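# Sort items into containers matching their sticker colors

## Task

Put every item into the container whose color is the same as the color of the sticker on that item.

## Robot and tools

ROBOTS. Four i2rt Big YAM arms, named arm1 to arm4, work together. Each has six revolute joints and a two-finger gripper, and a wrist camera aimed at the fingertips. The hand can reach roughly 1.0 m from the joint 1 axis. Feet (base_link) in the scene frame, in metres, with quaternion (w,x,y,z): arm1 at (0.717, -1.361, 0.914), quat (0.663, -0.005, 0.006, -0.748). arm2 at (0.618, 0.321, 0.928), quat (0.677, 0.000, -0.002, 0.736). arm3 at (-0.607, 1.202, 0.868), quat (0.695, -0.005, 0.005, 0.719). arm4 at (-0.738, -0.467, 0.879), quat (0.659, -0.003, 0.000, -0.753). Each foot faces along its own +x.

FRAME. One scene frame, metres, origin on the floor, +z up. The 'hand' point lies between the finger pads, about 1 cm short of the tips. Fingers extend along the hand's +z; they open and close along its y. Printed hand positions can be off, especially at long reach. hand_target is where the hand would be at the joint targets currently held.

JOINTS (radians, absolute; tolerance for done in brackets). joint1_rad -2.879..2.879 (0.045): base yaw, positive counter-clockwise seen from above, 0 points along the foot's +x. joint2_rad 0..3.141 (0.14): shoulder, 0 has the upper arm pointing back about level, increasing lifts it up then forward. joint3_rad 0..3.019 (0.09): elbow, 0 folded, increasing opens. joint4_rad -1.692..1.57 (0.055): hand pitch, positive tips fingers up. joint5_rad -1.57..1.57 (0.03): sideways hand swing, positive to the arm's right. joint6_rad -2.094..2.094 (0.035): hand roll, positive clockwise seen from behind. gripper_m 0..0.093 (0.003): metres between fingertips; grip force about 50-64 N per pad, varying by gripper.

move. Arguments: arm1, arm2, arm3, arm4 (each optional, one object per arm) and cameras. An arm's object may contain: joints, a dict of absolute targets keyed by joint name (any subset of the seven above); target, a list of 7 numbers [x, y, z, qw, qx, qy, qz] giving an absolute hand pose in the scene frame, reached by a straight-line hand path starting from the current hand_target; speed, the path's top speed in m/s, 0.002 to 0.5, default 0.25 (rotation capped at twice that in rad/s); min_time_s, 0.1 to 8 s, a lower bound on how long each joint motion of that arm takes. When target is given, joints may carry only gripper_m, otherwise the call is rejected. All parts of one call begin together; hand paths within a call finish together, cut off at 10 s, and no call runs past 15 s. Raw joint commands run each joint at full speed and can swing wide and strike hard; fast stretched arms may overshoot about 30 degrees. The controller clamps each path step to within 100 mm and 20 degrees of the measured hand, then uses damped IK. Hands lag, wander, and may exceed speed near a straight arm. Paths ignore obstacles and other arms. cameras: list of names from arm1_cam_wrist..arm4_cam_wrist, cam_room_a1, cam_room_a2, cam_room_b1, cam_room_b2, or "all"; [] for none; omitted gives all only for an empty move. An unknown name voids the call. A move with no arm parts just reports full state plus images.

RESULTS. 'move' lists arms that got commands; 'as last shown' marks uncommanded arms whose status says 'not commanded'. 'pictures' lists image order. Joint velocities are rad/s (gripper m/s) in joint_positions order; 'within noise' means the arm is still. Joint torques (arm joints only) include offsets, friction and noise; entries 3 and 4 wrap at ±28 N m. Statuses: 'off_target' means resting short of target, possibly still pushing. A hand counts done within 1 cm and 2 degrees. 'time_out' is a stop: joints keep a target at or nearer to where they are, shown in on_its_own. 'joint command not followed' or 'pose unreachable' means a safety check held back arm targets (gripper still acts); after 'not_followed' the hand target is discarded but joint targets may resume when clear. The check may be late and allows fingers, gripper housings and wrist cameras of two arms to meet. MOTOR HOT appears from 85 °C; at 100 °C the arm goes limp (OVER-TEMPERATURE FAULT) for 30-60 s or more, then resend targets flagged limit_stop_at_motor_heat. Stretching, holding loads and pushing at unreachable poses heat motors.

GRIPPER. In free air readings run up to 0.003 m wide. Squeezing a hard object, readings may be up to 0.005 m under or 0.002 m over its width. Targeting just below the contact reading grips lightly; 0.005 m below (more for soft, small or round items) holds full force. Smaller targets crush yielding items more.

wait: seconds (0 to 10), optional cameras; commands nothing, returns state. zoom_image: camera name and region [x0, y0, x1, y1] in pixels from the top-left, at most 504 by 504, on that camera's newest full image. read_manual: section "licences" returns URDF licence text only. finished_scene: scene, this scene's integer number; it is final and moves on to the next scene; make no further calls in the reply that ends scene 1. If one move or wait in a reply is rejected or stopped, later move, wait and finished_scene calls in that reply are skipped.

AVOID. Never let items leave the work area or fall to the floor. Two robots must not press hard together, and closing a gripper on another arm's fingers counts as such a press; no state line reports contact. Avoid slamming, striking fixed or heavy objects, dropping parts from height, or releasing parts while they move. The arm keeps pushing after contact. Objects may occasionally get nudged by outside forces. The robots hold the last command while you think; omitted arms may still drive to old targets. Small moves may not start. Items must stay packed without robot support before ending the scene.

Each tool is called after ">>>" by a JSON object that holds its "op" and its "data".

## Session

>>> {"op": "move", "data": {"cameras": ["all"]}}

Scene clock: 0.00 s.
Joint torques (N m): no reading
Motor temperatures (°C): arm1=[22 24 25 23 21 21 21] | arm2=[24 24 24 22 22 20 23] | arm3=[24 24 23 24 24 23 23] | arm4=[23 21 22 22 25 21 24]
Heat: arm1: hottest joint3_rad 25 °C; arm2: hottest joint1_rad 24 °C; arm3: hottest joint1_rad 24 °C; arm4: hottest joint5_rad 25 °C.
Joint velocities: within noise
arm1.joint_positions: joint1_rad=-0.126 joint2_rad=+0.650 joint3_rad=+1.429 joint4_rad=-1.488 joint5_rad=-0.026 joint6_rad=-0.127 gripper_m=+0.09396
arm1.joint_status: not commanded
arm1.hand: x=+0.6753 y=-1.5777 z=+1.4349 quat_wxyz=(-0.240, -0.674, -0.609, +0.343) (m; scene frame)
arm1.hand_target: x=+0.6760 y=-1.5760 z=+1.4478 quat_wxyz=(-0.247, -0.669, -0.605, +0.355) (m; scene frame)
arm1.hand_status: not commanded
arm2.joint_positions: joint1_rad=-0.045 joint2_rad=+0.645 joint3_rad=+1.565 joint4_rad=-1.137 joint5_rad=+0.166 joint6_rad=-0.774 gripper_m=+0.09396
arm2.joint_status: not commanded
arm2.hand: x=+0.6369 y=+0.5513 z=+1.5922 quat_wxyz=(-0.598, +0.702, -0.335, -0.194) (m; scene frame)
arm2.hand_target: x=+0.6371 y=+0.5463 z=+1.6009 quat_wxyz=(-0.605, +0.696, -0.333, -0.198) (m; scene frame)
arm2.hand_status: not commanded
arm3.joint_positions: joint1_rad=+0.075 joint2_rad=+0.603 joint3_rad=+1.391 joint4_rad=-1.324 joint5_rad=-0.185 joint6_rad=-0.597 gripper_m=+0.09396
arm3.joint_status: not commanded
arm3.hand: x=-0.6641 y=+1.4337 z=+1.4111 quat_wxyz=(-0.375, +0.808, -0.323, -0.320) (m; scene frame)
arm3.hand_target: x=-0.6639 y=+1.4314 z=+1.4225 quat_wxyz=(-0.385, +0.802, -0.319, -0.326) (m; scene frame)
arm3.hand_status: not commanded
arm4.joint_positions: joint1_rad=+0.109 joint2_rad=+0.632 joint3_rad=+1.440 joint4_rad=-1.502 joint5_rad=+0.178 joint6_rad=-0.775 gripper_m=+0.09396
arm4.joint_status: not commanded
arm4.hand: x=-0.7719 y=-0.6728 z=+1.4084 quat_wxyz=(-0.083, -0.393, -0.812, +0.425) (m; scene frame)
arm4.hand_target: x=-0.7718 y=-0.6704 z=+1.4177 quat_wxyz=(-0.087, -0.391, -0.807, +0.434) (m; scene frame)
arm4.hand_status: not commanded
pictures: arm1_cam_wrist, arm2_cam_wrist, arm3_cam_wrist, arm4_cam_wrist, cam_room_a1, cam_room_a2, cam_room_b1, cam_room_b2
Images, in order (width x height): arm1_cam_wrist 672x504, arm2_cam_wrist 672x504, arm3_cam_wrist 672x504, arm4_cam_wrist 672x504, cam_room_a1 672x504, cam_room_a2 672x504, cam_room_b1 672x504, cam_room_b2 672x504.

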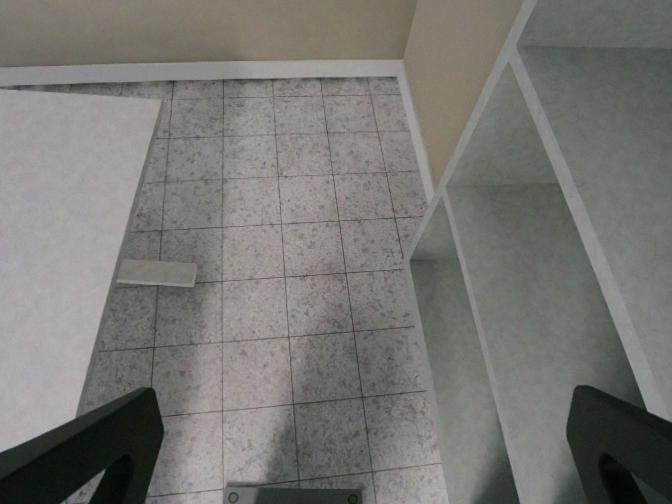

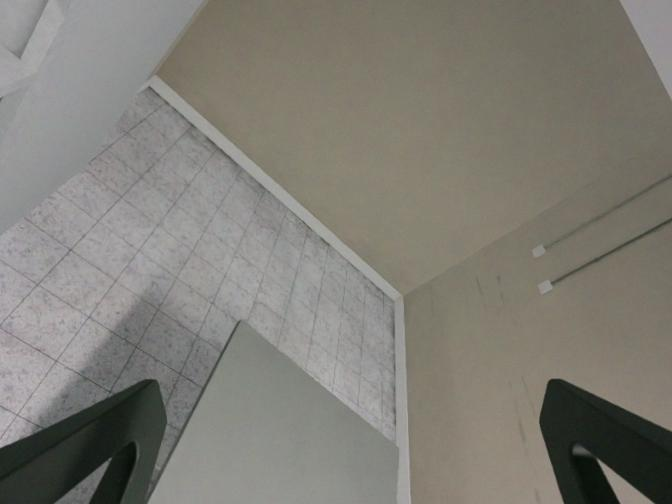

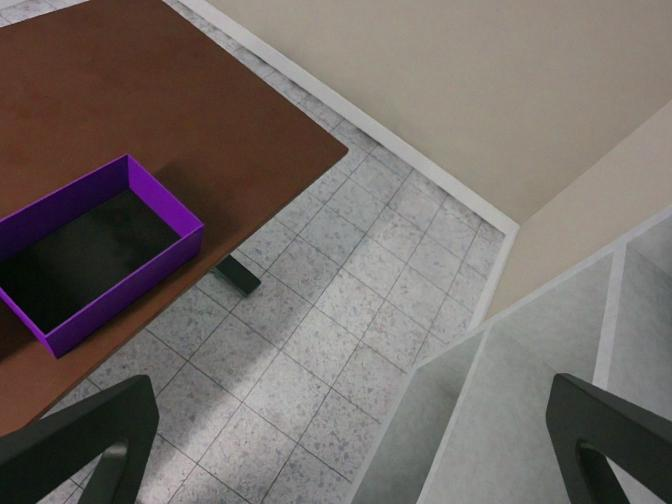

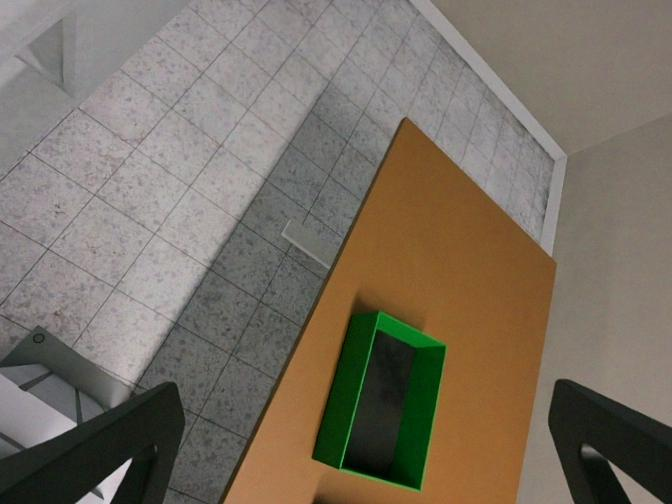

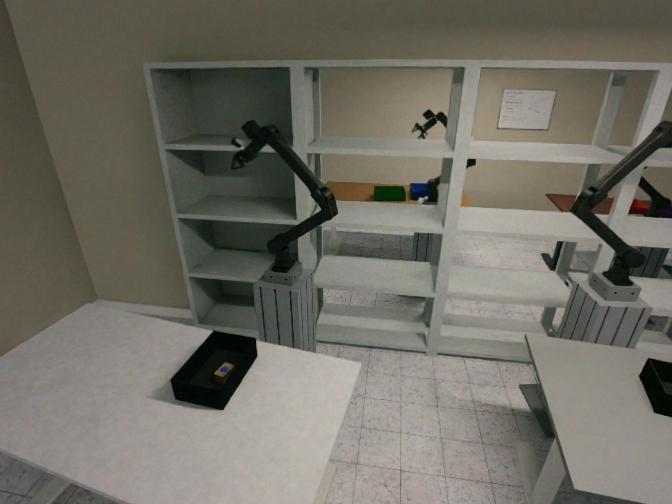

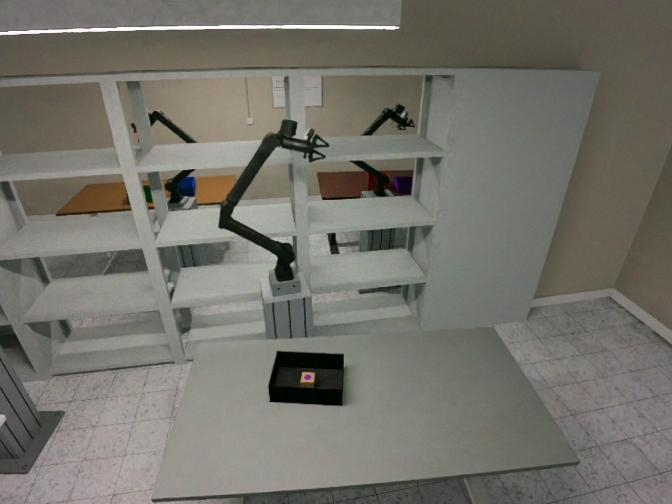

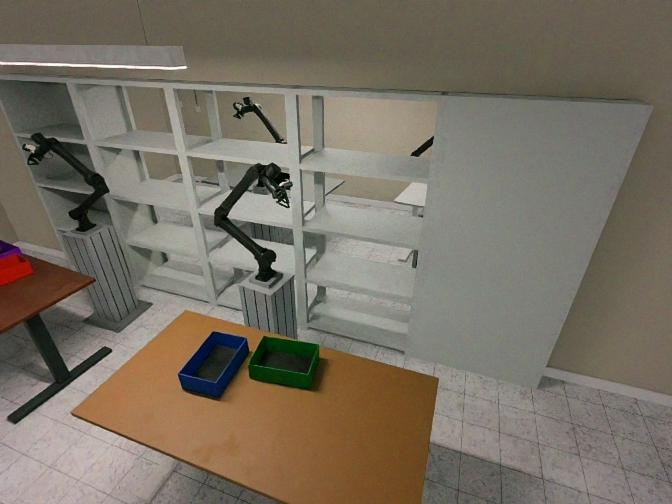

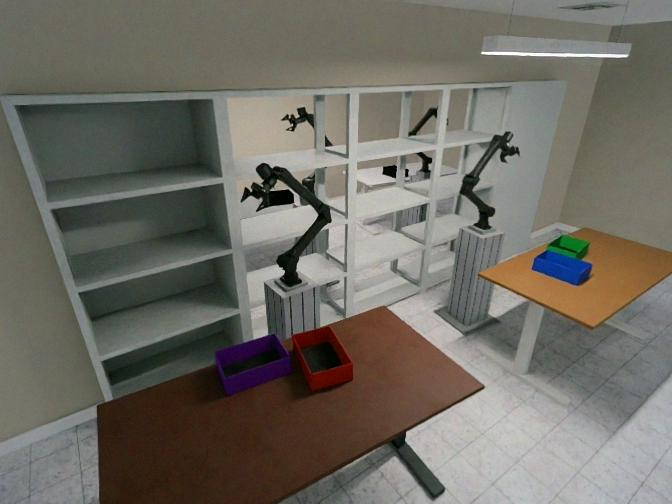

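>>> {"op": "zoom_image", "data": {"camera": "cam_room_a1", "region": [130, 50, 470, 420]}}

>>> {"op": "zoom_image", "data": {"camera": "cam_room_a2", "region": [0, 60, 460, 420]}}

>>> {"op": "zoom_image", "data": {"camera": "cam_room_b1", "region": [0, 60, 450, 420]}}

>>> {"op": "zoom_image", "data": {"camera": "cam_room_b2", "region": [200, 70, 650, 400]}}

Scaled by 1.362.

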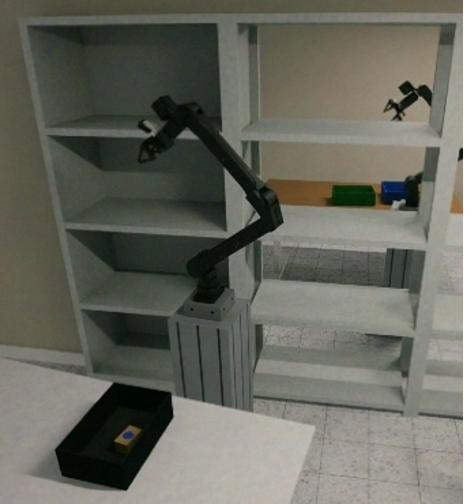

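Scaled by 1.096.

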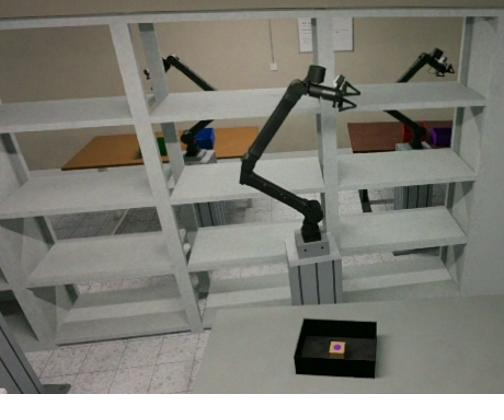

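Scaled by 1.120.

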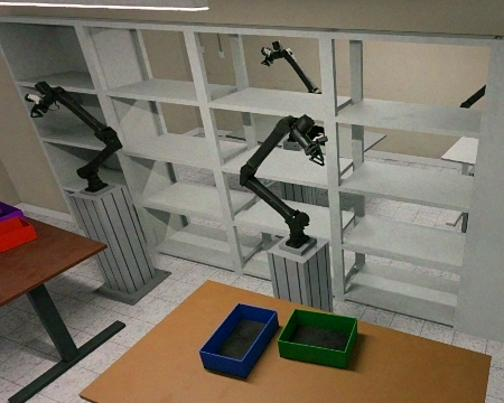

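Scaled by 1.120.

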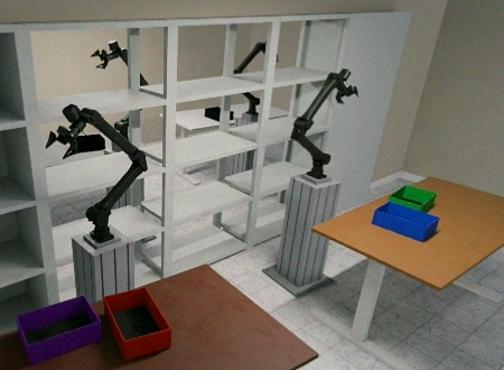

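>>> {"op": "move", "data": {"arm1": {"joints":{"joint1_rad":1.69,"joint5_rad":0,"joint6_rad":0},"min_time_s":2}, "arm2": {"joints":{"joint1_rad":-1.65,"joint4_rad":-1.5,"joint5_rad":0,"joint6_rad":0},"min_time_s":2}, "arm3": {"joints":{"joint1_rad":1.54,"joint4_rad":-1.5,"joint5_rad":0,"joint6_rad":0},"min_time_s":2}, "arm4": {"joints":{"joint1_rad":-1.44,"joint5_rad":0,"joint6_rad":0},"min_time_s":2}, "cameras": ["all"]}}

Scene clock: 39.27 s.
Joint torques (N m): arm1=[-0.85 3.31 10.96 1.77 0.11 0.15] | arm2=[0.32 1.73 9.81 1.87 -0.16 0.2] | arm3=[2.08 2.02 9.16 1.16 0.13 0.01] | arm4=[0.44 2.08 8.4 1.2 -0.03 0.14]
Motor temperatures (°C): arm1=[22 24 30 24 21 21 21] | arm2=[24 24 27 23 22 20 23] | arm3=[24 24 27 24 24 23 23] | arm4=[23 22 24 22 25 21 24]
Heat: arm1: hottest joint3_rad 30 °C; arm2: hottest joint3_rad 27 °C; arm3: hottest joint3_rad 27 °C; arm4: hottest joint5_rad 25 °C.
move: arm1 done; arm2 done; arm3 done; arm4 done
Joint velocities: within noise
arm1.joint_positions: joint1_rad=+1.683 joint2_rad=+0.650 joint3_rad=+1.429 joint4_rad=-1.488 joint5_rad=-0.002 joint6_rad=-0.008 gripper_m=+0.09397
arm1.joint_status: all done
arm1.hand: x=+0.9468 y=-1.3641 z=+1.4312 quat_wxyz=(-0.411, -0.001, -0.912, +0.001)
arm1.hand_target: x=+0.9452 y=-1.3629 z=+1.4441 quat_wxyz=(-0.425, -0.001, -0.905, -0.001)
arm1.hand_status: not commanded
arm2.joint_positions: joint1_rad=-1.644 joint2_rad=+0.645 joint3_rad=+1.565 joint4_rad=-1.486 joint5_rad=+0.003 joint6_rad=-0.015 gripper_m=+0.09397
arm2.joint_status: all done
arm2.hand: x=+0.8180 y=+0.3200 z=+1.5117 quat_wxyz=(-0.482, +0.010, -0.876, +0.001)
arm2.hand_target: x=+0.8124 y=+0.3194 z=+1.5162 quat_wxyz=(-0.484, +0.002, -0.875, -0.003)
arm2.hand_status: not commanded
arm3.joint_positions: joint1_rad=+1.530 joint2_rad=+0.603 joint3_rad=+1.391 joint4_rad=-1.494 joint5_rad=-0.003 joint6_rad=-0.008 gripper_m=+0.09396
arm3.joint_status: all done
arm3.hand: x=-0.8143 y=+1.2107 z=+1.3783 quat_wxyz=(+0.004, +0.908, -0.001, -0.418)
arm3.hand_target: x=-0.8111 y=+1.2092 z=+1.3869 quat_wxyz=(+0.007, +0.905, -0.001, -0.425)
arm3.hand_status: not commanded
arm4.joint_positions: joint1_rad=-1.435 joint2_rad=+0.632 joint3_rad=+1.440 joint4_rad=-1.502 joint5_rad=+0.004 joint6_rad=-0.014 gripper_m=+0.09398
arm4.joint_status: all done
arm4.hand: x=-0.9465 y=-0.4644 z=+1.4067 quat_wxyz=(+0.002, -0.904, -0.006, +0.427)
arm4.hand_target: x=-0.9441 y=-0.4639 z=+1.4161 quat_wxyz=(-0.001, -0.899, +0.002, +0.437)
arm4.hand_status: not commanded
pictures: arm1_cam_wrist, arm2_cam_wrist, arm3_cam_wrist, arm4_cam_wrist, cam_room_a1, cam_room_a2, cam_room_b1, cam_room_b2
Images, in order (width x height): arm1_cam_wrist 672x504, arm2_cam_wrist 672x504, arm3_cam_wrist 672x504, arm4_cam_wrist 672x504, cam_room_a1 672x504, cam_room_a2 672x504, cam_room_b1 672x504, cam_room_b2 672x504.

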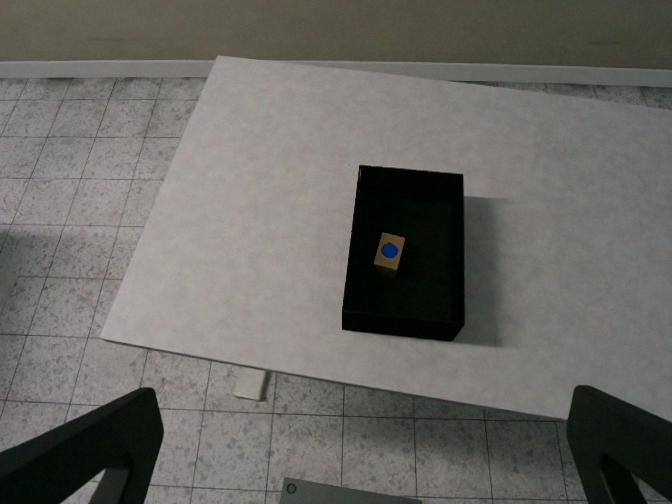

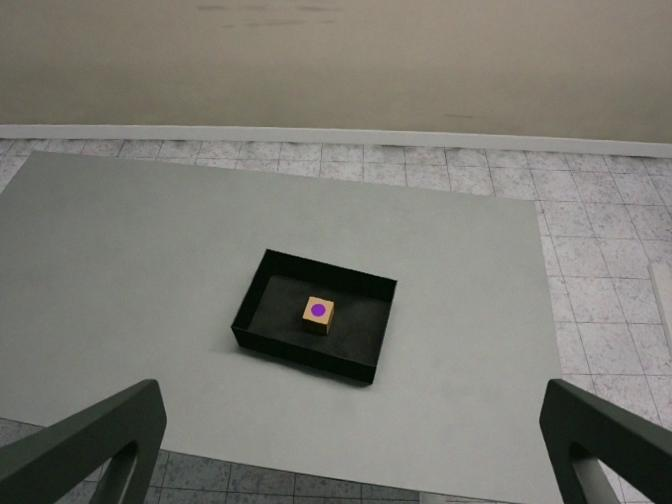

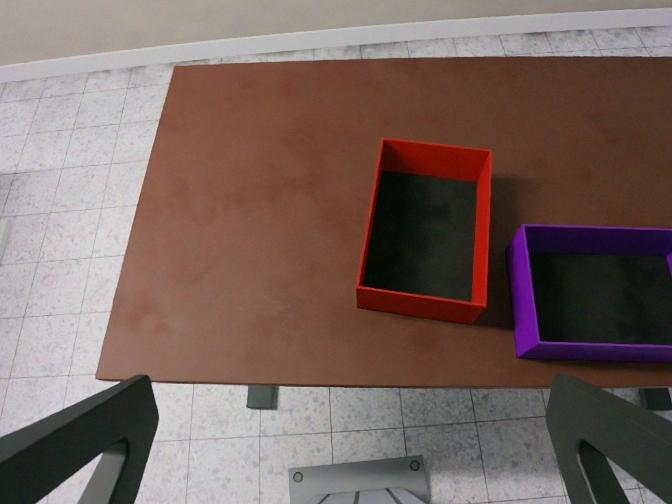

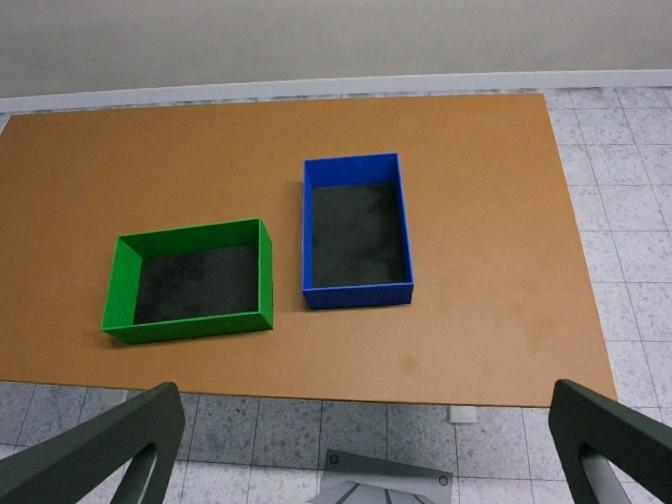

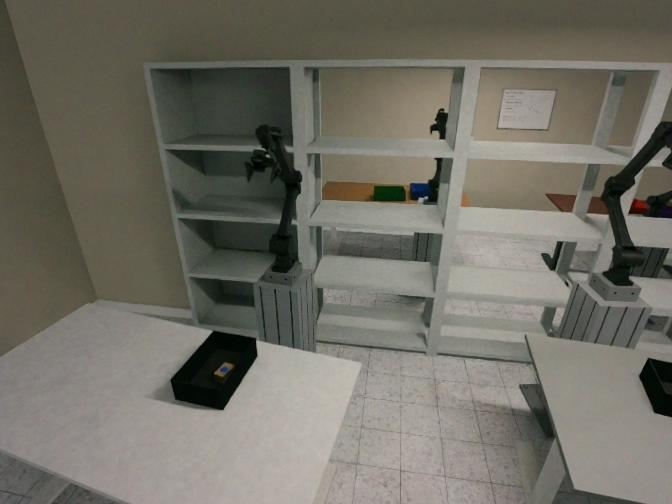

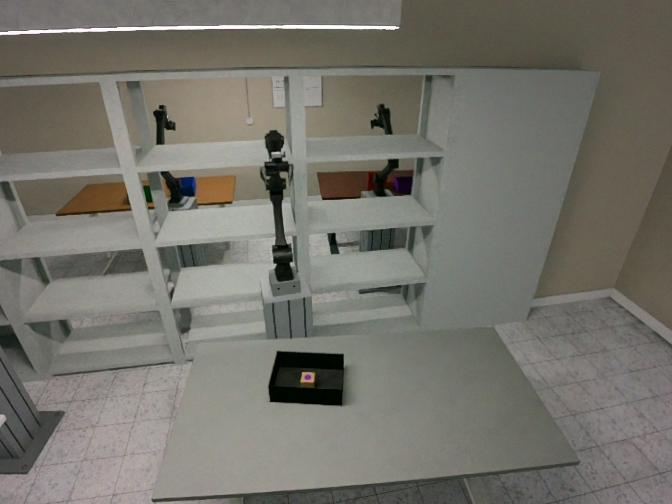

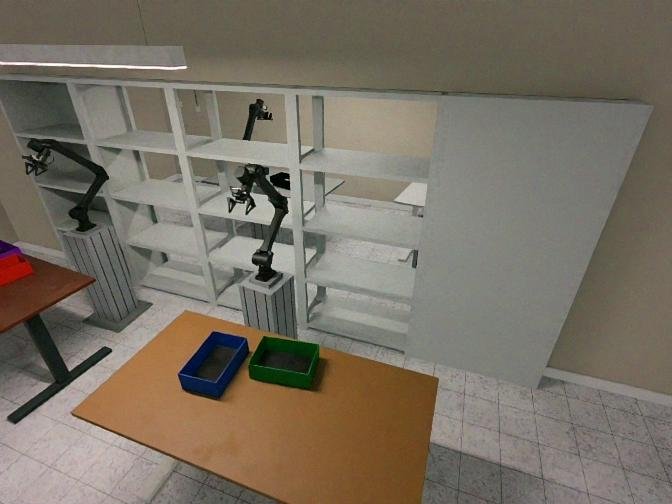

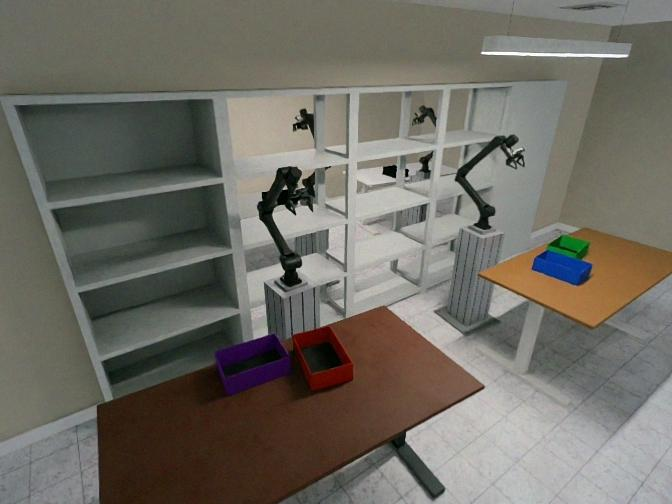

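>>> {"op": "move", "data": {"arm1": {"target":[1.22,-1.43,1.15,0,0,1,0]}, "arm2": {"target":[1.14,0.39,1.15,0,0,1,0]}, "arm3": {"joints":{"joint1_rad":-1.6,"joint4_rad":-1.0},"min_time_s":3}, "arm4": {"joints":{"joint1_rad":1.7,"joint4_rad":-1.0},"min_time_s":3}, "cameras": ["all"]}}

Scene clock: 63.73 s.
Joint torques (N m): arm1=[-2.55 -14.15 15.36 -0.02 0.07 -0.06] | arm2=[1.49 -17.55 15.45 0.09 -0.15 0.2] | arm3=[0.62 1.85 9.37 2.51 0.03 0.02] | arm4=[1.2 1.67 8.46 2.04 0.04 0.18]
Motor temperatures (°C): arm1=[22 24 31 24 21 21 21] | arm2=[24 24 28 23 22 20 23] | arm3=[24 24 28 24 24 23 23] | arm4=[23 22 26 22 25 21 24]
Heat: arm1: hottest joint3_rad 31 °C; arm2: hottest joint3_rad 28 °C; arm3: hottest joint3_rad 28 °C; arm4: hottest joint3_rad 26 °C.
move: arm1 off_target; arm2 off_target; arm3 done; arm4 done
Joint velocities: within noise
arm1.joint_positions: joint1_rad=+1.567 joint2_rad=+1.652 joint3_rad=+1.552 joint4_rad=-1.513 joint5_rad=-0.001 joint6_rad=-0.128 gripper_m=+0.09397
arm1.joint_status: not commanded
arm1.hand: x=+1.2068 y=-1.4226 z=+1.1230 quat_wxyz=(+0.028, +0.001, -1.000, -0.004)
arm1.hand_target: x=+1.2185 y=-1.4297 z=+1.1500 quat_wxyz=(+0.000, +0.000, -1.000, +0.000)
arm1.hand_status: off_target (0.031 m and 3.3 deg from the pose sent, 0.398 m and 48.5 deg at the start)
arm2.joint_positions: joint1_rad=-1.530 joint2_rad=+1.713 joint3_rad=+1.596 joint4_rad=-1.491 joint5_rad=+0.006 joint6_rad=+0.121 gripper_m=+0.09397
arm2.joint_status: not commanded
arm2.hand: x=+1.1263 y=+0.3828 z=+1.1326 quat_wxyz=(+0.017, +0.003, -1.000, +0.004)
arm2.hand_target: x=+1.1391 y=+0.3899 z=+1.1500 quat_wxyz=(-0.001, +0.000, -1.000, +0.000)
arm2.hand_status: off_target (0.023 m and 2.1 deg from the pose sent, 0.489 m and 57.7 deg at the start)
arm3.joint_positions: joint1_rad=-1.590 joint2_rad=+0.603 joint3_rad=+1.391 joint4_rad=-1.018 joint5_rad=+0.000 joint6_rad=-0.007 gripper_m=+0.09400
arm3.joint_status: all done
arm3.hand: x=-0.3483 y=+1.2145 z=+1.4830 quat_wxyz=(-0.621, +0.013, -0.783, +0.003)
arm3.hand_target: x=-0.3519 y=+1.2120 z=+1.4983 quat_wxyz=(-0.637, +0.006, -0.771, +0.004)
arm3.hand_status: not commanded
arm4.joint_positions: joint1_rad=+1.695 joint2_rad=+0.632 joint3_rad=+1.440 joint4_rad=-1.019 joint5_rad=+0.001 joint6_rad=-0.013 gripper_m=+0.09400
arm4.joint_status: all done
arm4.hand: x=-0.4724 y=-0.4675 z=+1.5110 quat_wxyz=(-0.627, +0.002, -0.779, +0.009)
arm4.hand_target: x=-0.4764 y=-0.4659 z=+1.5255 quat_wxyz=(-0.642, +0.000, -0.767, +0.003)
arm4.hand_status: not commanded
pictures: arm1_cam_wrist, arm2_cam_wrist, arm3_cam_wrist, arm4_cam_wrist, cam_room_a1, cam_room_a2, cam_room_b1, cam_room_b2
Images, in order (width x height): arm1_cam_wrist 672x504, arm2_cam_wrist 672x504, arm3_cam_wrist 672x504, arm4_cam_wrist 672x504, cam_room_a1 672x504, cam_room_a2 672x504, cam_room_b1 672x504, cam_room_b2 672x504.

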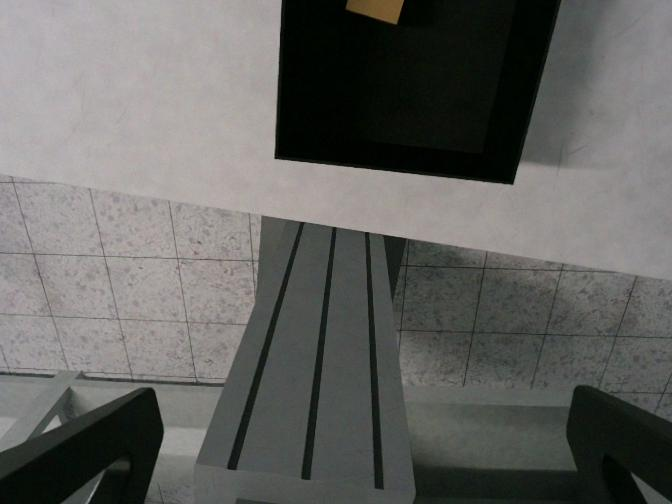

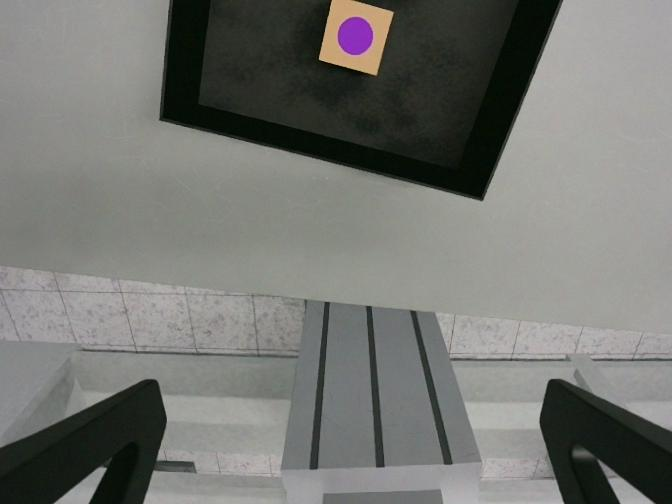

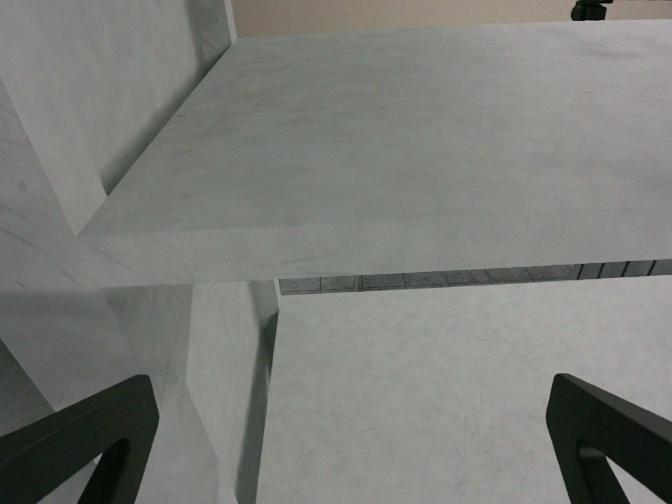

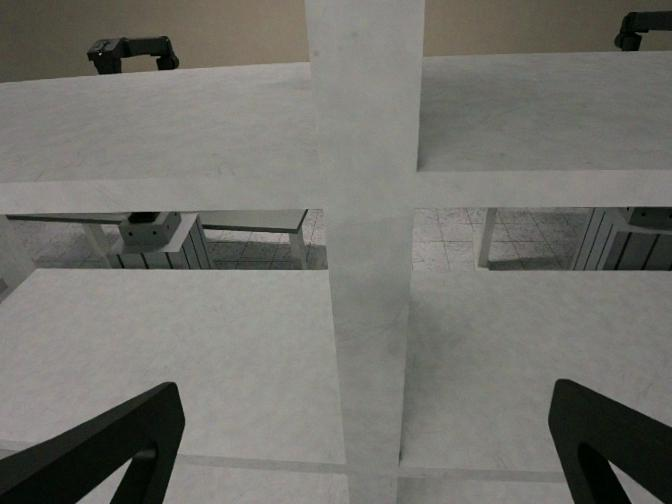

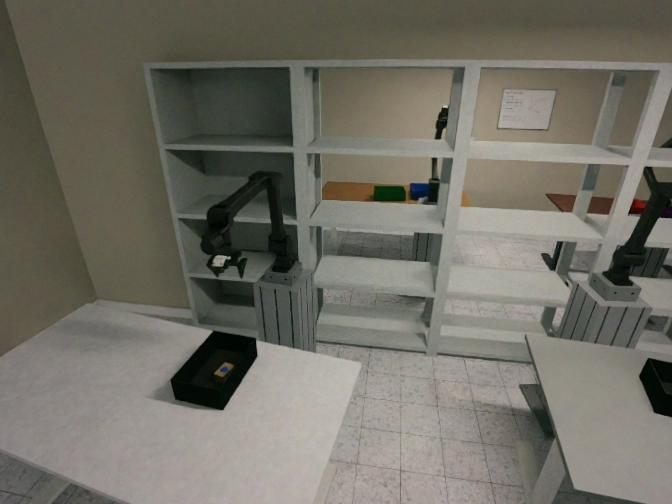

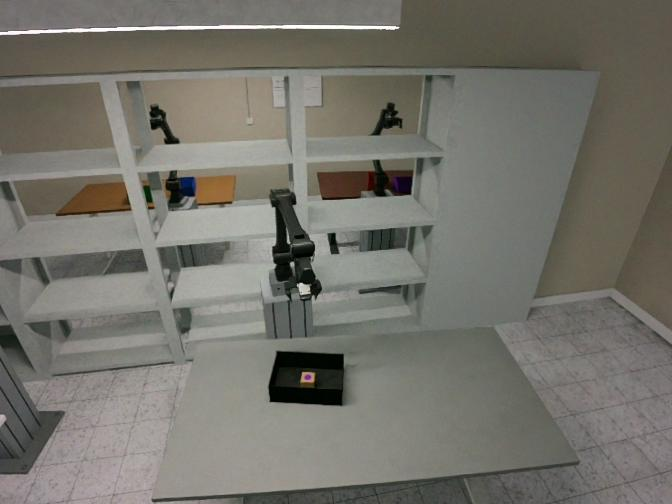

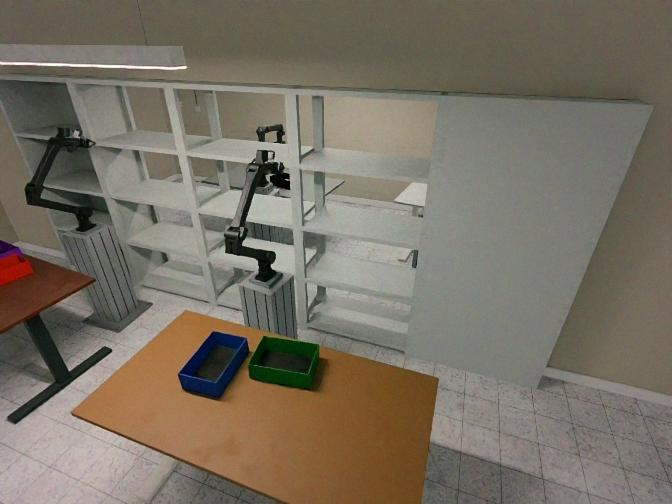

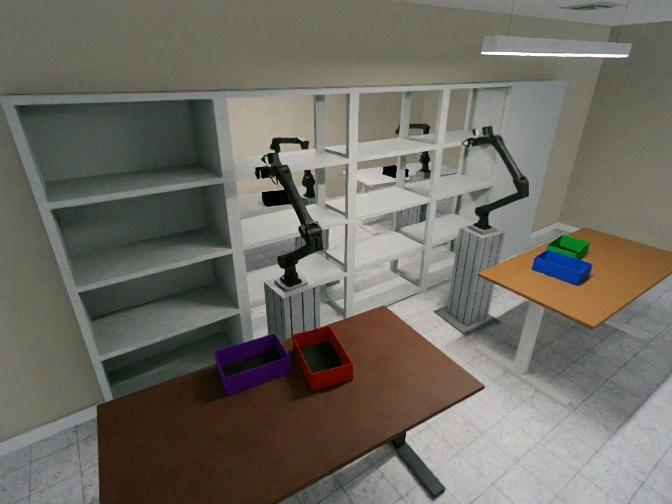

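>>> {"op": "move", "data": {"arm1": {"target":[1.237,-1.414,0.91,0.3392,0.1202,0.9323,-0.0437],"joints":{"gripper_m":0.08}}, "arm2": {"target":[1.13,0.408,0.90,0.3392,0.1202,0.9323,-0.0437],"joints":{"gripper_m":0.08}}, "cameras": ["arm1_cam_wrist","arm2_cam_wrist"]}}

Scene clock: 143.30 s.
Joint torques (N m): arm1=[-1.14 -10.34 7.64 2.09 0.16 0.16] | arm2=[1.2 -14.45 7.05 2.65 0.4 0.21] | arm3=[0.44 1.9 9.32 2.55 0.03 0.02] | arm4=[1.38 1.55 8.57 2.1 0.03 0.18]
Motor temperatures (°C): arm1=[22 26 38 23 21 21 21] | arm2=[24 26 37 22 22 20 23] | arm3=[24 24 29 24 24 23 23] | arm4=[23 21 28 23 24 21 24]
Heat: arm1: hottest joint3_rad 38 °C; arm2: hottest joint3_rad 37 °C; arm3: hottest joint3_rad 29 °C; arm4: hottest joint3_rad 28 °C.
move: arm1 off_target; arm2 done
Joint velocities: within noise
arm1.joint_positions: joint1_rad=+1.623 joint2_rad=+1.691 joint3_rad=+0.751 joint4_rad=+0.042 joint5_rad=+0.125 joint6_rad=+0.143 gripper_m=+0.08007
arm1.joint_status: all done
arm1.hand: x=+1.2281 y=-1.4178 z=+0.9026 quat_wxyz=(-0.324, -0.120, -0.937, +0.046)
arm1.hand_target: x=+1.2368 y=-1.4139 z=+0.9101 quat_wxyz=(-0.339, -0.120, -0.932, +0.043)
arm1.hand_status: off_target (0.012 m and 1.9 deg from the pose sent, 0.215 m and 45.6 deg at the start)
arm2.joint_positions: joint1_rad=-1.381 joint2_rad=+1.777 joint3_rad=+0.795 joint4_rad=+0.032 joint5_rad=+0.334 joint6_rad=+0.412 gripper_m=+0.08011
arm2.joint_status: all done
arm2.hand: x=+1.1310 y=+0.4057 z=+0.9053 quat_wxyz=(-0.338, -0.116, -0.933, +0.046)
arm2.hand_target: x=+1.1300 y=+0.4080 z=+0.9002 quat_wxyz=(-0.339, -0.120, -0.932, +0.044)
arm2.hand_status: done (0.006 m and 0.6 deg from the pose sent, 0.234 m and 44.4 deg at the start)
arm3, arm4: as last shown
Images, in order (width x height): arm1_cam_wrist 672x504, arm2_cam_wrist 672x504.

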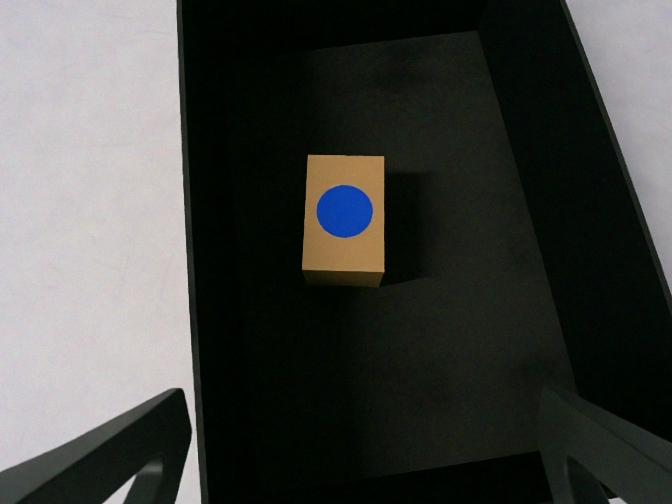

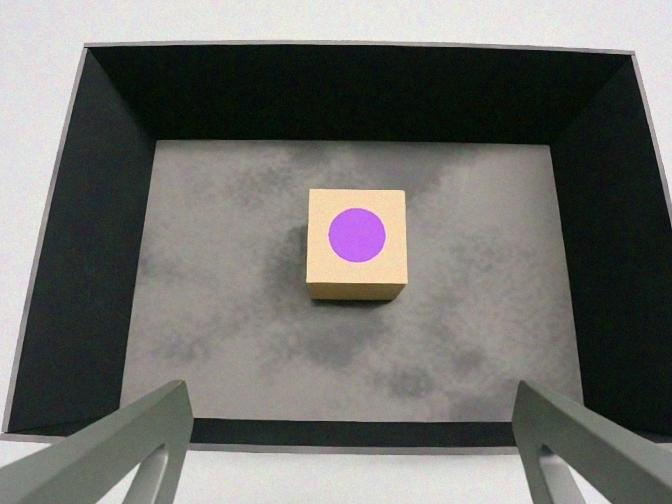

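>>> {"op": "move", "data": {"arm1": {"target":[1.345,-1.441,0.722,0.3392,0.1202,0.9323,-0.0437],"speed":0.2}, "arm2": {"target":[1.2135,0.382,0.768,0.3392,0.1202,0.9323,-0.0437],"speed":0.2}, "cameras": ["arm1_cam_wrist","arm2_cam_wrist"]}}

Scene clock: 165.23 s.
Joint torques (N m): arm1=[-1.73 -13.8 6.83 1.87 0.09 -0.08] | arm2=[0.26 -17.49 8.08 2.63 0.06 -0.08] | arm3=[0.5 1.61 9.33 2.54 0.04 0.02] | arm4=[0.97 1.32 8.65 2.1 0.03 0.16]
Motor temperatures (°C): arm1=[22 26 34 24 21 21 21] | arm2=[24 26 32 23 22 20 23] | arm3=[24 24 29 24 24 23 23] | arm4=[23 21 29 23 24 21 24]
Heat: arm1: hottest joint3_rad 34 °C; arm2: hottest joint3_rad 32 °C; arm3: hottest joint3_rad 29 °C; arm4: hottest joint3_rad 29 °C.
move: arm1 off_target; arm2 off_target
Joint velocities: within noise
arm1.joint_positions: joint1_rad=+1.601 joint2_rad=+2.296 joint3_rad=+1.120 joint4_rad=+0.312 joint5_rad=+0.100 joint6_rad=+0.132 gripper_m=+0.08003
arm1.joint_status: not commanded
arm1.hand: x=+1.3414 y=-1.4351 z=+0.7322 quat_wxyz=(-0.339, -0.121, -0.932, +0.040)
arm1.hand_target: x=+1.3446 y=-1.4409 z=+0.7223 quat_wxyz=(-0.339, -0.120, -0.932, +0.044)
arm1.hand_status: off_target (0.012 m and 0.5 deg from the pose sent, 0.216 m and 1.9 deg at the start)
arm2.joint_positions: joint1_rad=-1.466 joint2_rad=+2.211 joint3_rad=+1.013 joint4_rad=+0.251 joint5_rad=+0.283 joint6_rad=+0.358 gripper_m=+0.08011
arm2.joint_status: not commanded
arm2.hand: x=+1.1993 y=+0.3826 z=+0.7712 quat_wxyz=(-0.329, -0.123, -0.935, +0.045)
arm2.hand_target: x=+1.2130 y=+0.3820 z=+0.7684 quat_wxyz=(-0.339, -0.120, -0.932, +0.044)
arm2.hand_status: off_target (0.015 m and 1.3 deg from the pose sent, 0.162 m and 0.6 deg at the start)
arm3, arm4: as last shown
Images, in order (width x height): arm1_cam_wrist 672x504, arm2_cam_wrist 672x504.

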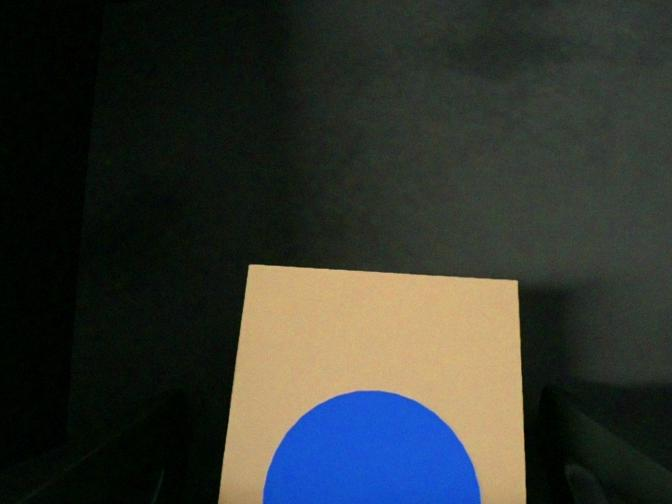

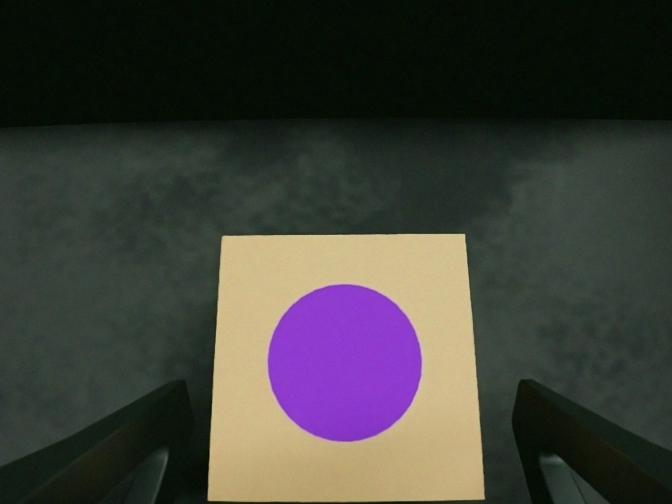

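>>> {"op": "move", "data": {"arm1": {"target":[1.344,-1.444,0.722,0.3392,0.1202,0.9323,-0.0437],"speed":0.1}, "arm2": {"target":[1.230,0.377,0.765,0.3392,0.1202,0.9323,-0.0437],"speed":0.1}, "cameras": ["arm1_cam_wrist","arm2_cam_wrist"]}}

>>> {"op": "move", "data": {"arm1": {"joints":{"gripper_m":0.042}}, "arm2": {"joints":{"gripper_m":0.042}}, "cameras": ["arm1_cam_wrist","arm2_cam_wrist"]}}

Scene clock: 176.37 s.
Joint torques (N m): arm1=[-3.31 -13.16 6.63 1.74 0.05 -0.11] | arm2=[0.26 -17.14 8.35 1.81 0.04 -0.07] | arm3=[0.56 1.85 9.37 2.5 0.04 0.01] | arm4=[1.08 1.73 8.53 2.14 0.06 0.2]
Motor temperatures (°C): arm1=[22 26 33 24 21 21 21] | arm2=[24 26 31 23 22 20 23] | arm3=[24 24 30 24 24 23 23] | arm4=[23 21 29 23 24 21 24]
Heat: arm1: hottest joint3_rad 33 °C; arm2: hottest joint3_rad 31 °C; arm3: hottest joint3_rad 30 °C; arm4: hottest joint3_rad 29 °C.
move: arm1 off_target; arm2 off_target
Joint velocities: within noise
arm1.joint_positions: joint1_rad=+1.599 joint2_rad=+2.296 joint3_rad=+1.120 joint4_rad=+0.312 joint5_rad=+0.098 joint6_rad=+0.130 gripper_m=+0.08003
arm1.joint_status: not commanded
arm1.hand: x=+1.3412 y=-1.4362 z=+0.7321 quat_wxyz=(-0.339, -0.121, -0.932, +0.039)
arm1.hand_target: x=+1.3436 y=-1.4440 z=+0.7223 quat_wxyz=(-0.339, -0.120, -0.932, +0.044)
arm1.hand_status: off_target (0.013 m and 0.5 deg from the pose sent, 0.014 m and 0.5 deg at the start)
arm2.joint_positions: joint1_rad=-1.480 joint2_rad=+2.224 joint3_rad=+1.064 joint4_rad=+0.251 joint5_rad=+0.273 joint6_rad=+0.345 gripper_m=+0.08011
arm2.joint_status: not commanded
arm2.hand: x=+1.2240 y=+0.3805 z=+0.7785 quat_wxyz=(-0.345, -0.124, -0.930, +0.040)
arm2.hand_target: x=+1.2294 y=+0.3770 z=+0.7655 quat_wxyz=(-0.339, -0.120, -0.932, +0.044)
arm2.hand_status: off_target (0.015 m and 1.0 deg from the pose sent, 0.032 m and 1.3 deg at the start)
arm3, arm4: as last shown
Images, in order (width x height): arm1_cam_wrist 672x504, arm2_cam_wrist 672x504.

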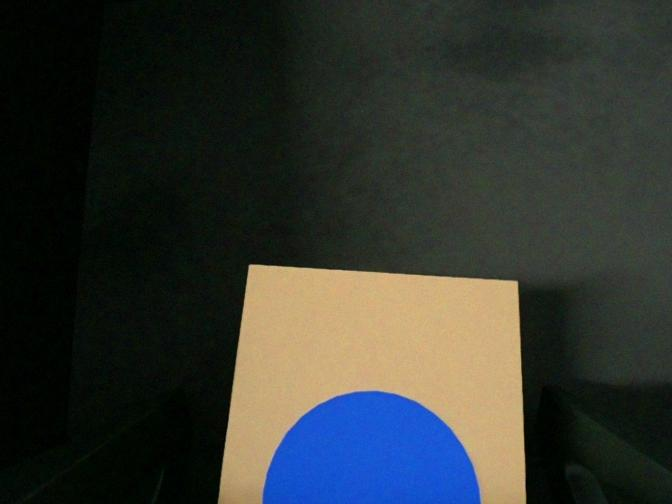

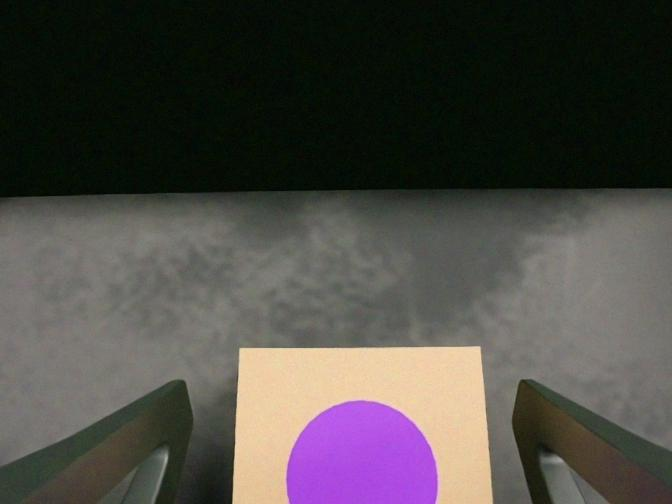

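Scene clock: 176.93 s.
Joint torques (N m): arm1=[-2.96 -13.39 6.75 1.76 0.16 -0.07] | arm2=[0.09 -17.03 8.34 1.84 0.08 -0.06] | arm3=[0.44 1.79 9.32 2.54 0.04 0.02] | arm4=[0.79 1.67 8.66 2.17 0.07 0.18]
Motor temperatures (°C): arm1=[22 26 33 24 21 21 21] | arm2=[24 26 31 23 22 20 23] | arm3=[24 24 30 24 24 23 23] | arm4=[23 21 29 23 24 21 24]
Heat: arm1: hottest joint3_rad 33 °C; arm2: hottest joint3_rad 31 °C; arm3: hottest joint3_rad 30 °C; arm4: hottest joint3_rad 29 °C.
move: arm1 done; arm2 off_target
Joint velocities: within noise
arm1.joint_positions: joint1_rad=+1.599 joint2_rad=+2.296 joint3_rad=+1.120 joint4_rad=+0.313 joint5_rad=+0.096 joint6_rad=+0.128 gripper_m=+0.04437
arm1.joint_status: all done
arm1.hand: x=+1.3413 y=-1.4358 z=+0.7319 quat_wxyz=(-0.339, -0.120, -0.932, +0.039)
arm1.hand_target: x=+1.3436 y=-1.4440 z=+0.7223 quat_wxyz=(-0.339, -0.120, -0.932, +0.044)
arm1.hand_status: not commanded
arm2.joint_positions: joint1_rad=-1.480 joint2_rad=+2.224 joint3_rad=+1.064 joint4_rad=+0.251 joint5_rad=+0.272 joint6_rad=+0.344 gripper_m=+0.05281
arm2.joint_status: gripper_m off_target (ended at +0.05284, target +0.04200)
arm2.hand: x=+1.2240 y=+0.3804 z=+0.7785 quat_wxyz=(-0.345, -0.124, -0.930, +0.040)
arm2.hand_target: x=+1.2294 y=+0.3769 z=+0.7655 quat_wxyz=(-0.339, -0.120, -0.932, +0.044)
arm2.hand_status: not commanded
arm3, arm4: as last shown
Images, in order (width x height): arm1_cam_wrist 672x504, arm2_cam_wrist 672x504.

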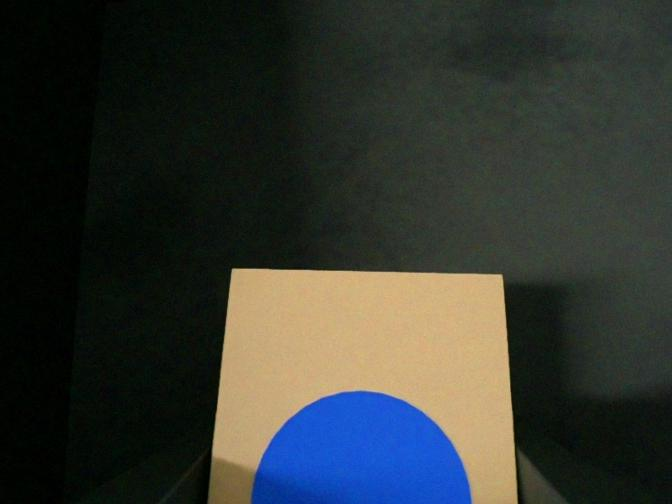

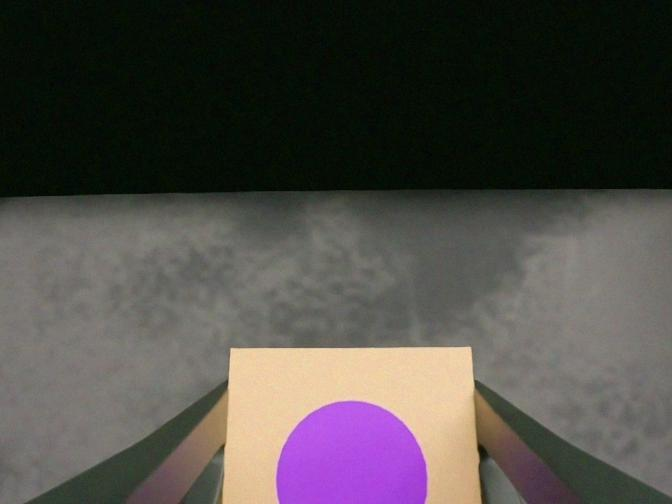

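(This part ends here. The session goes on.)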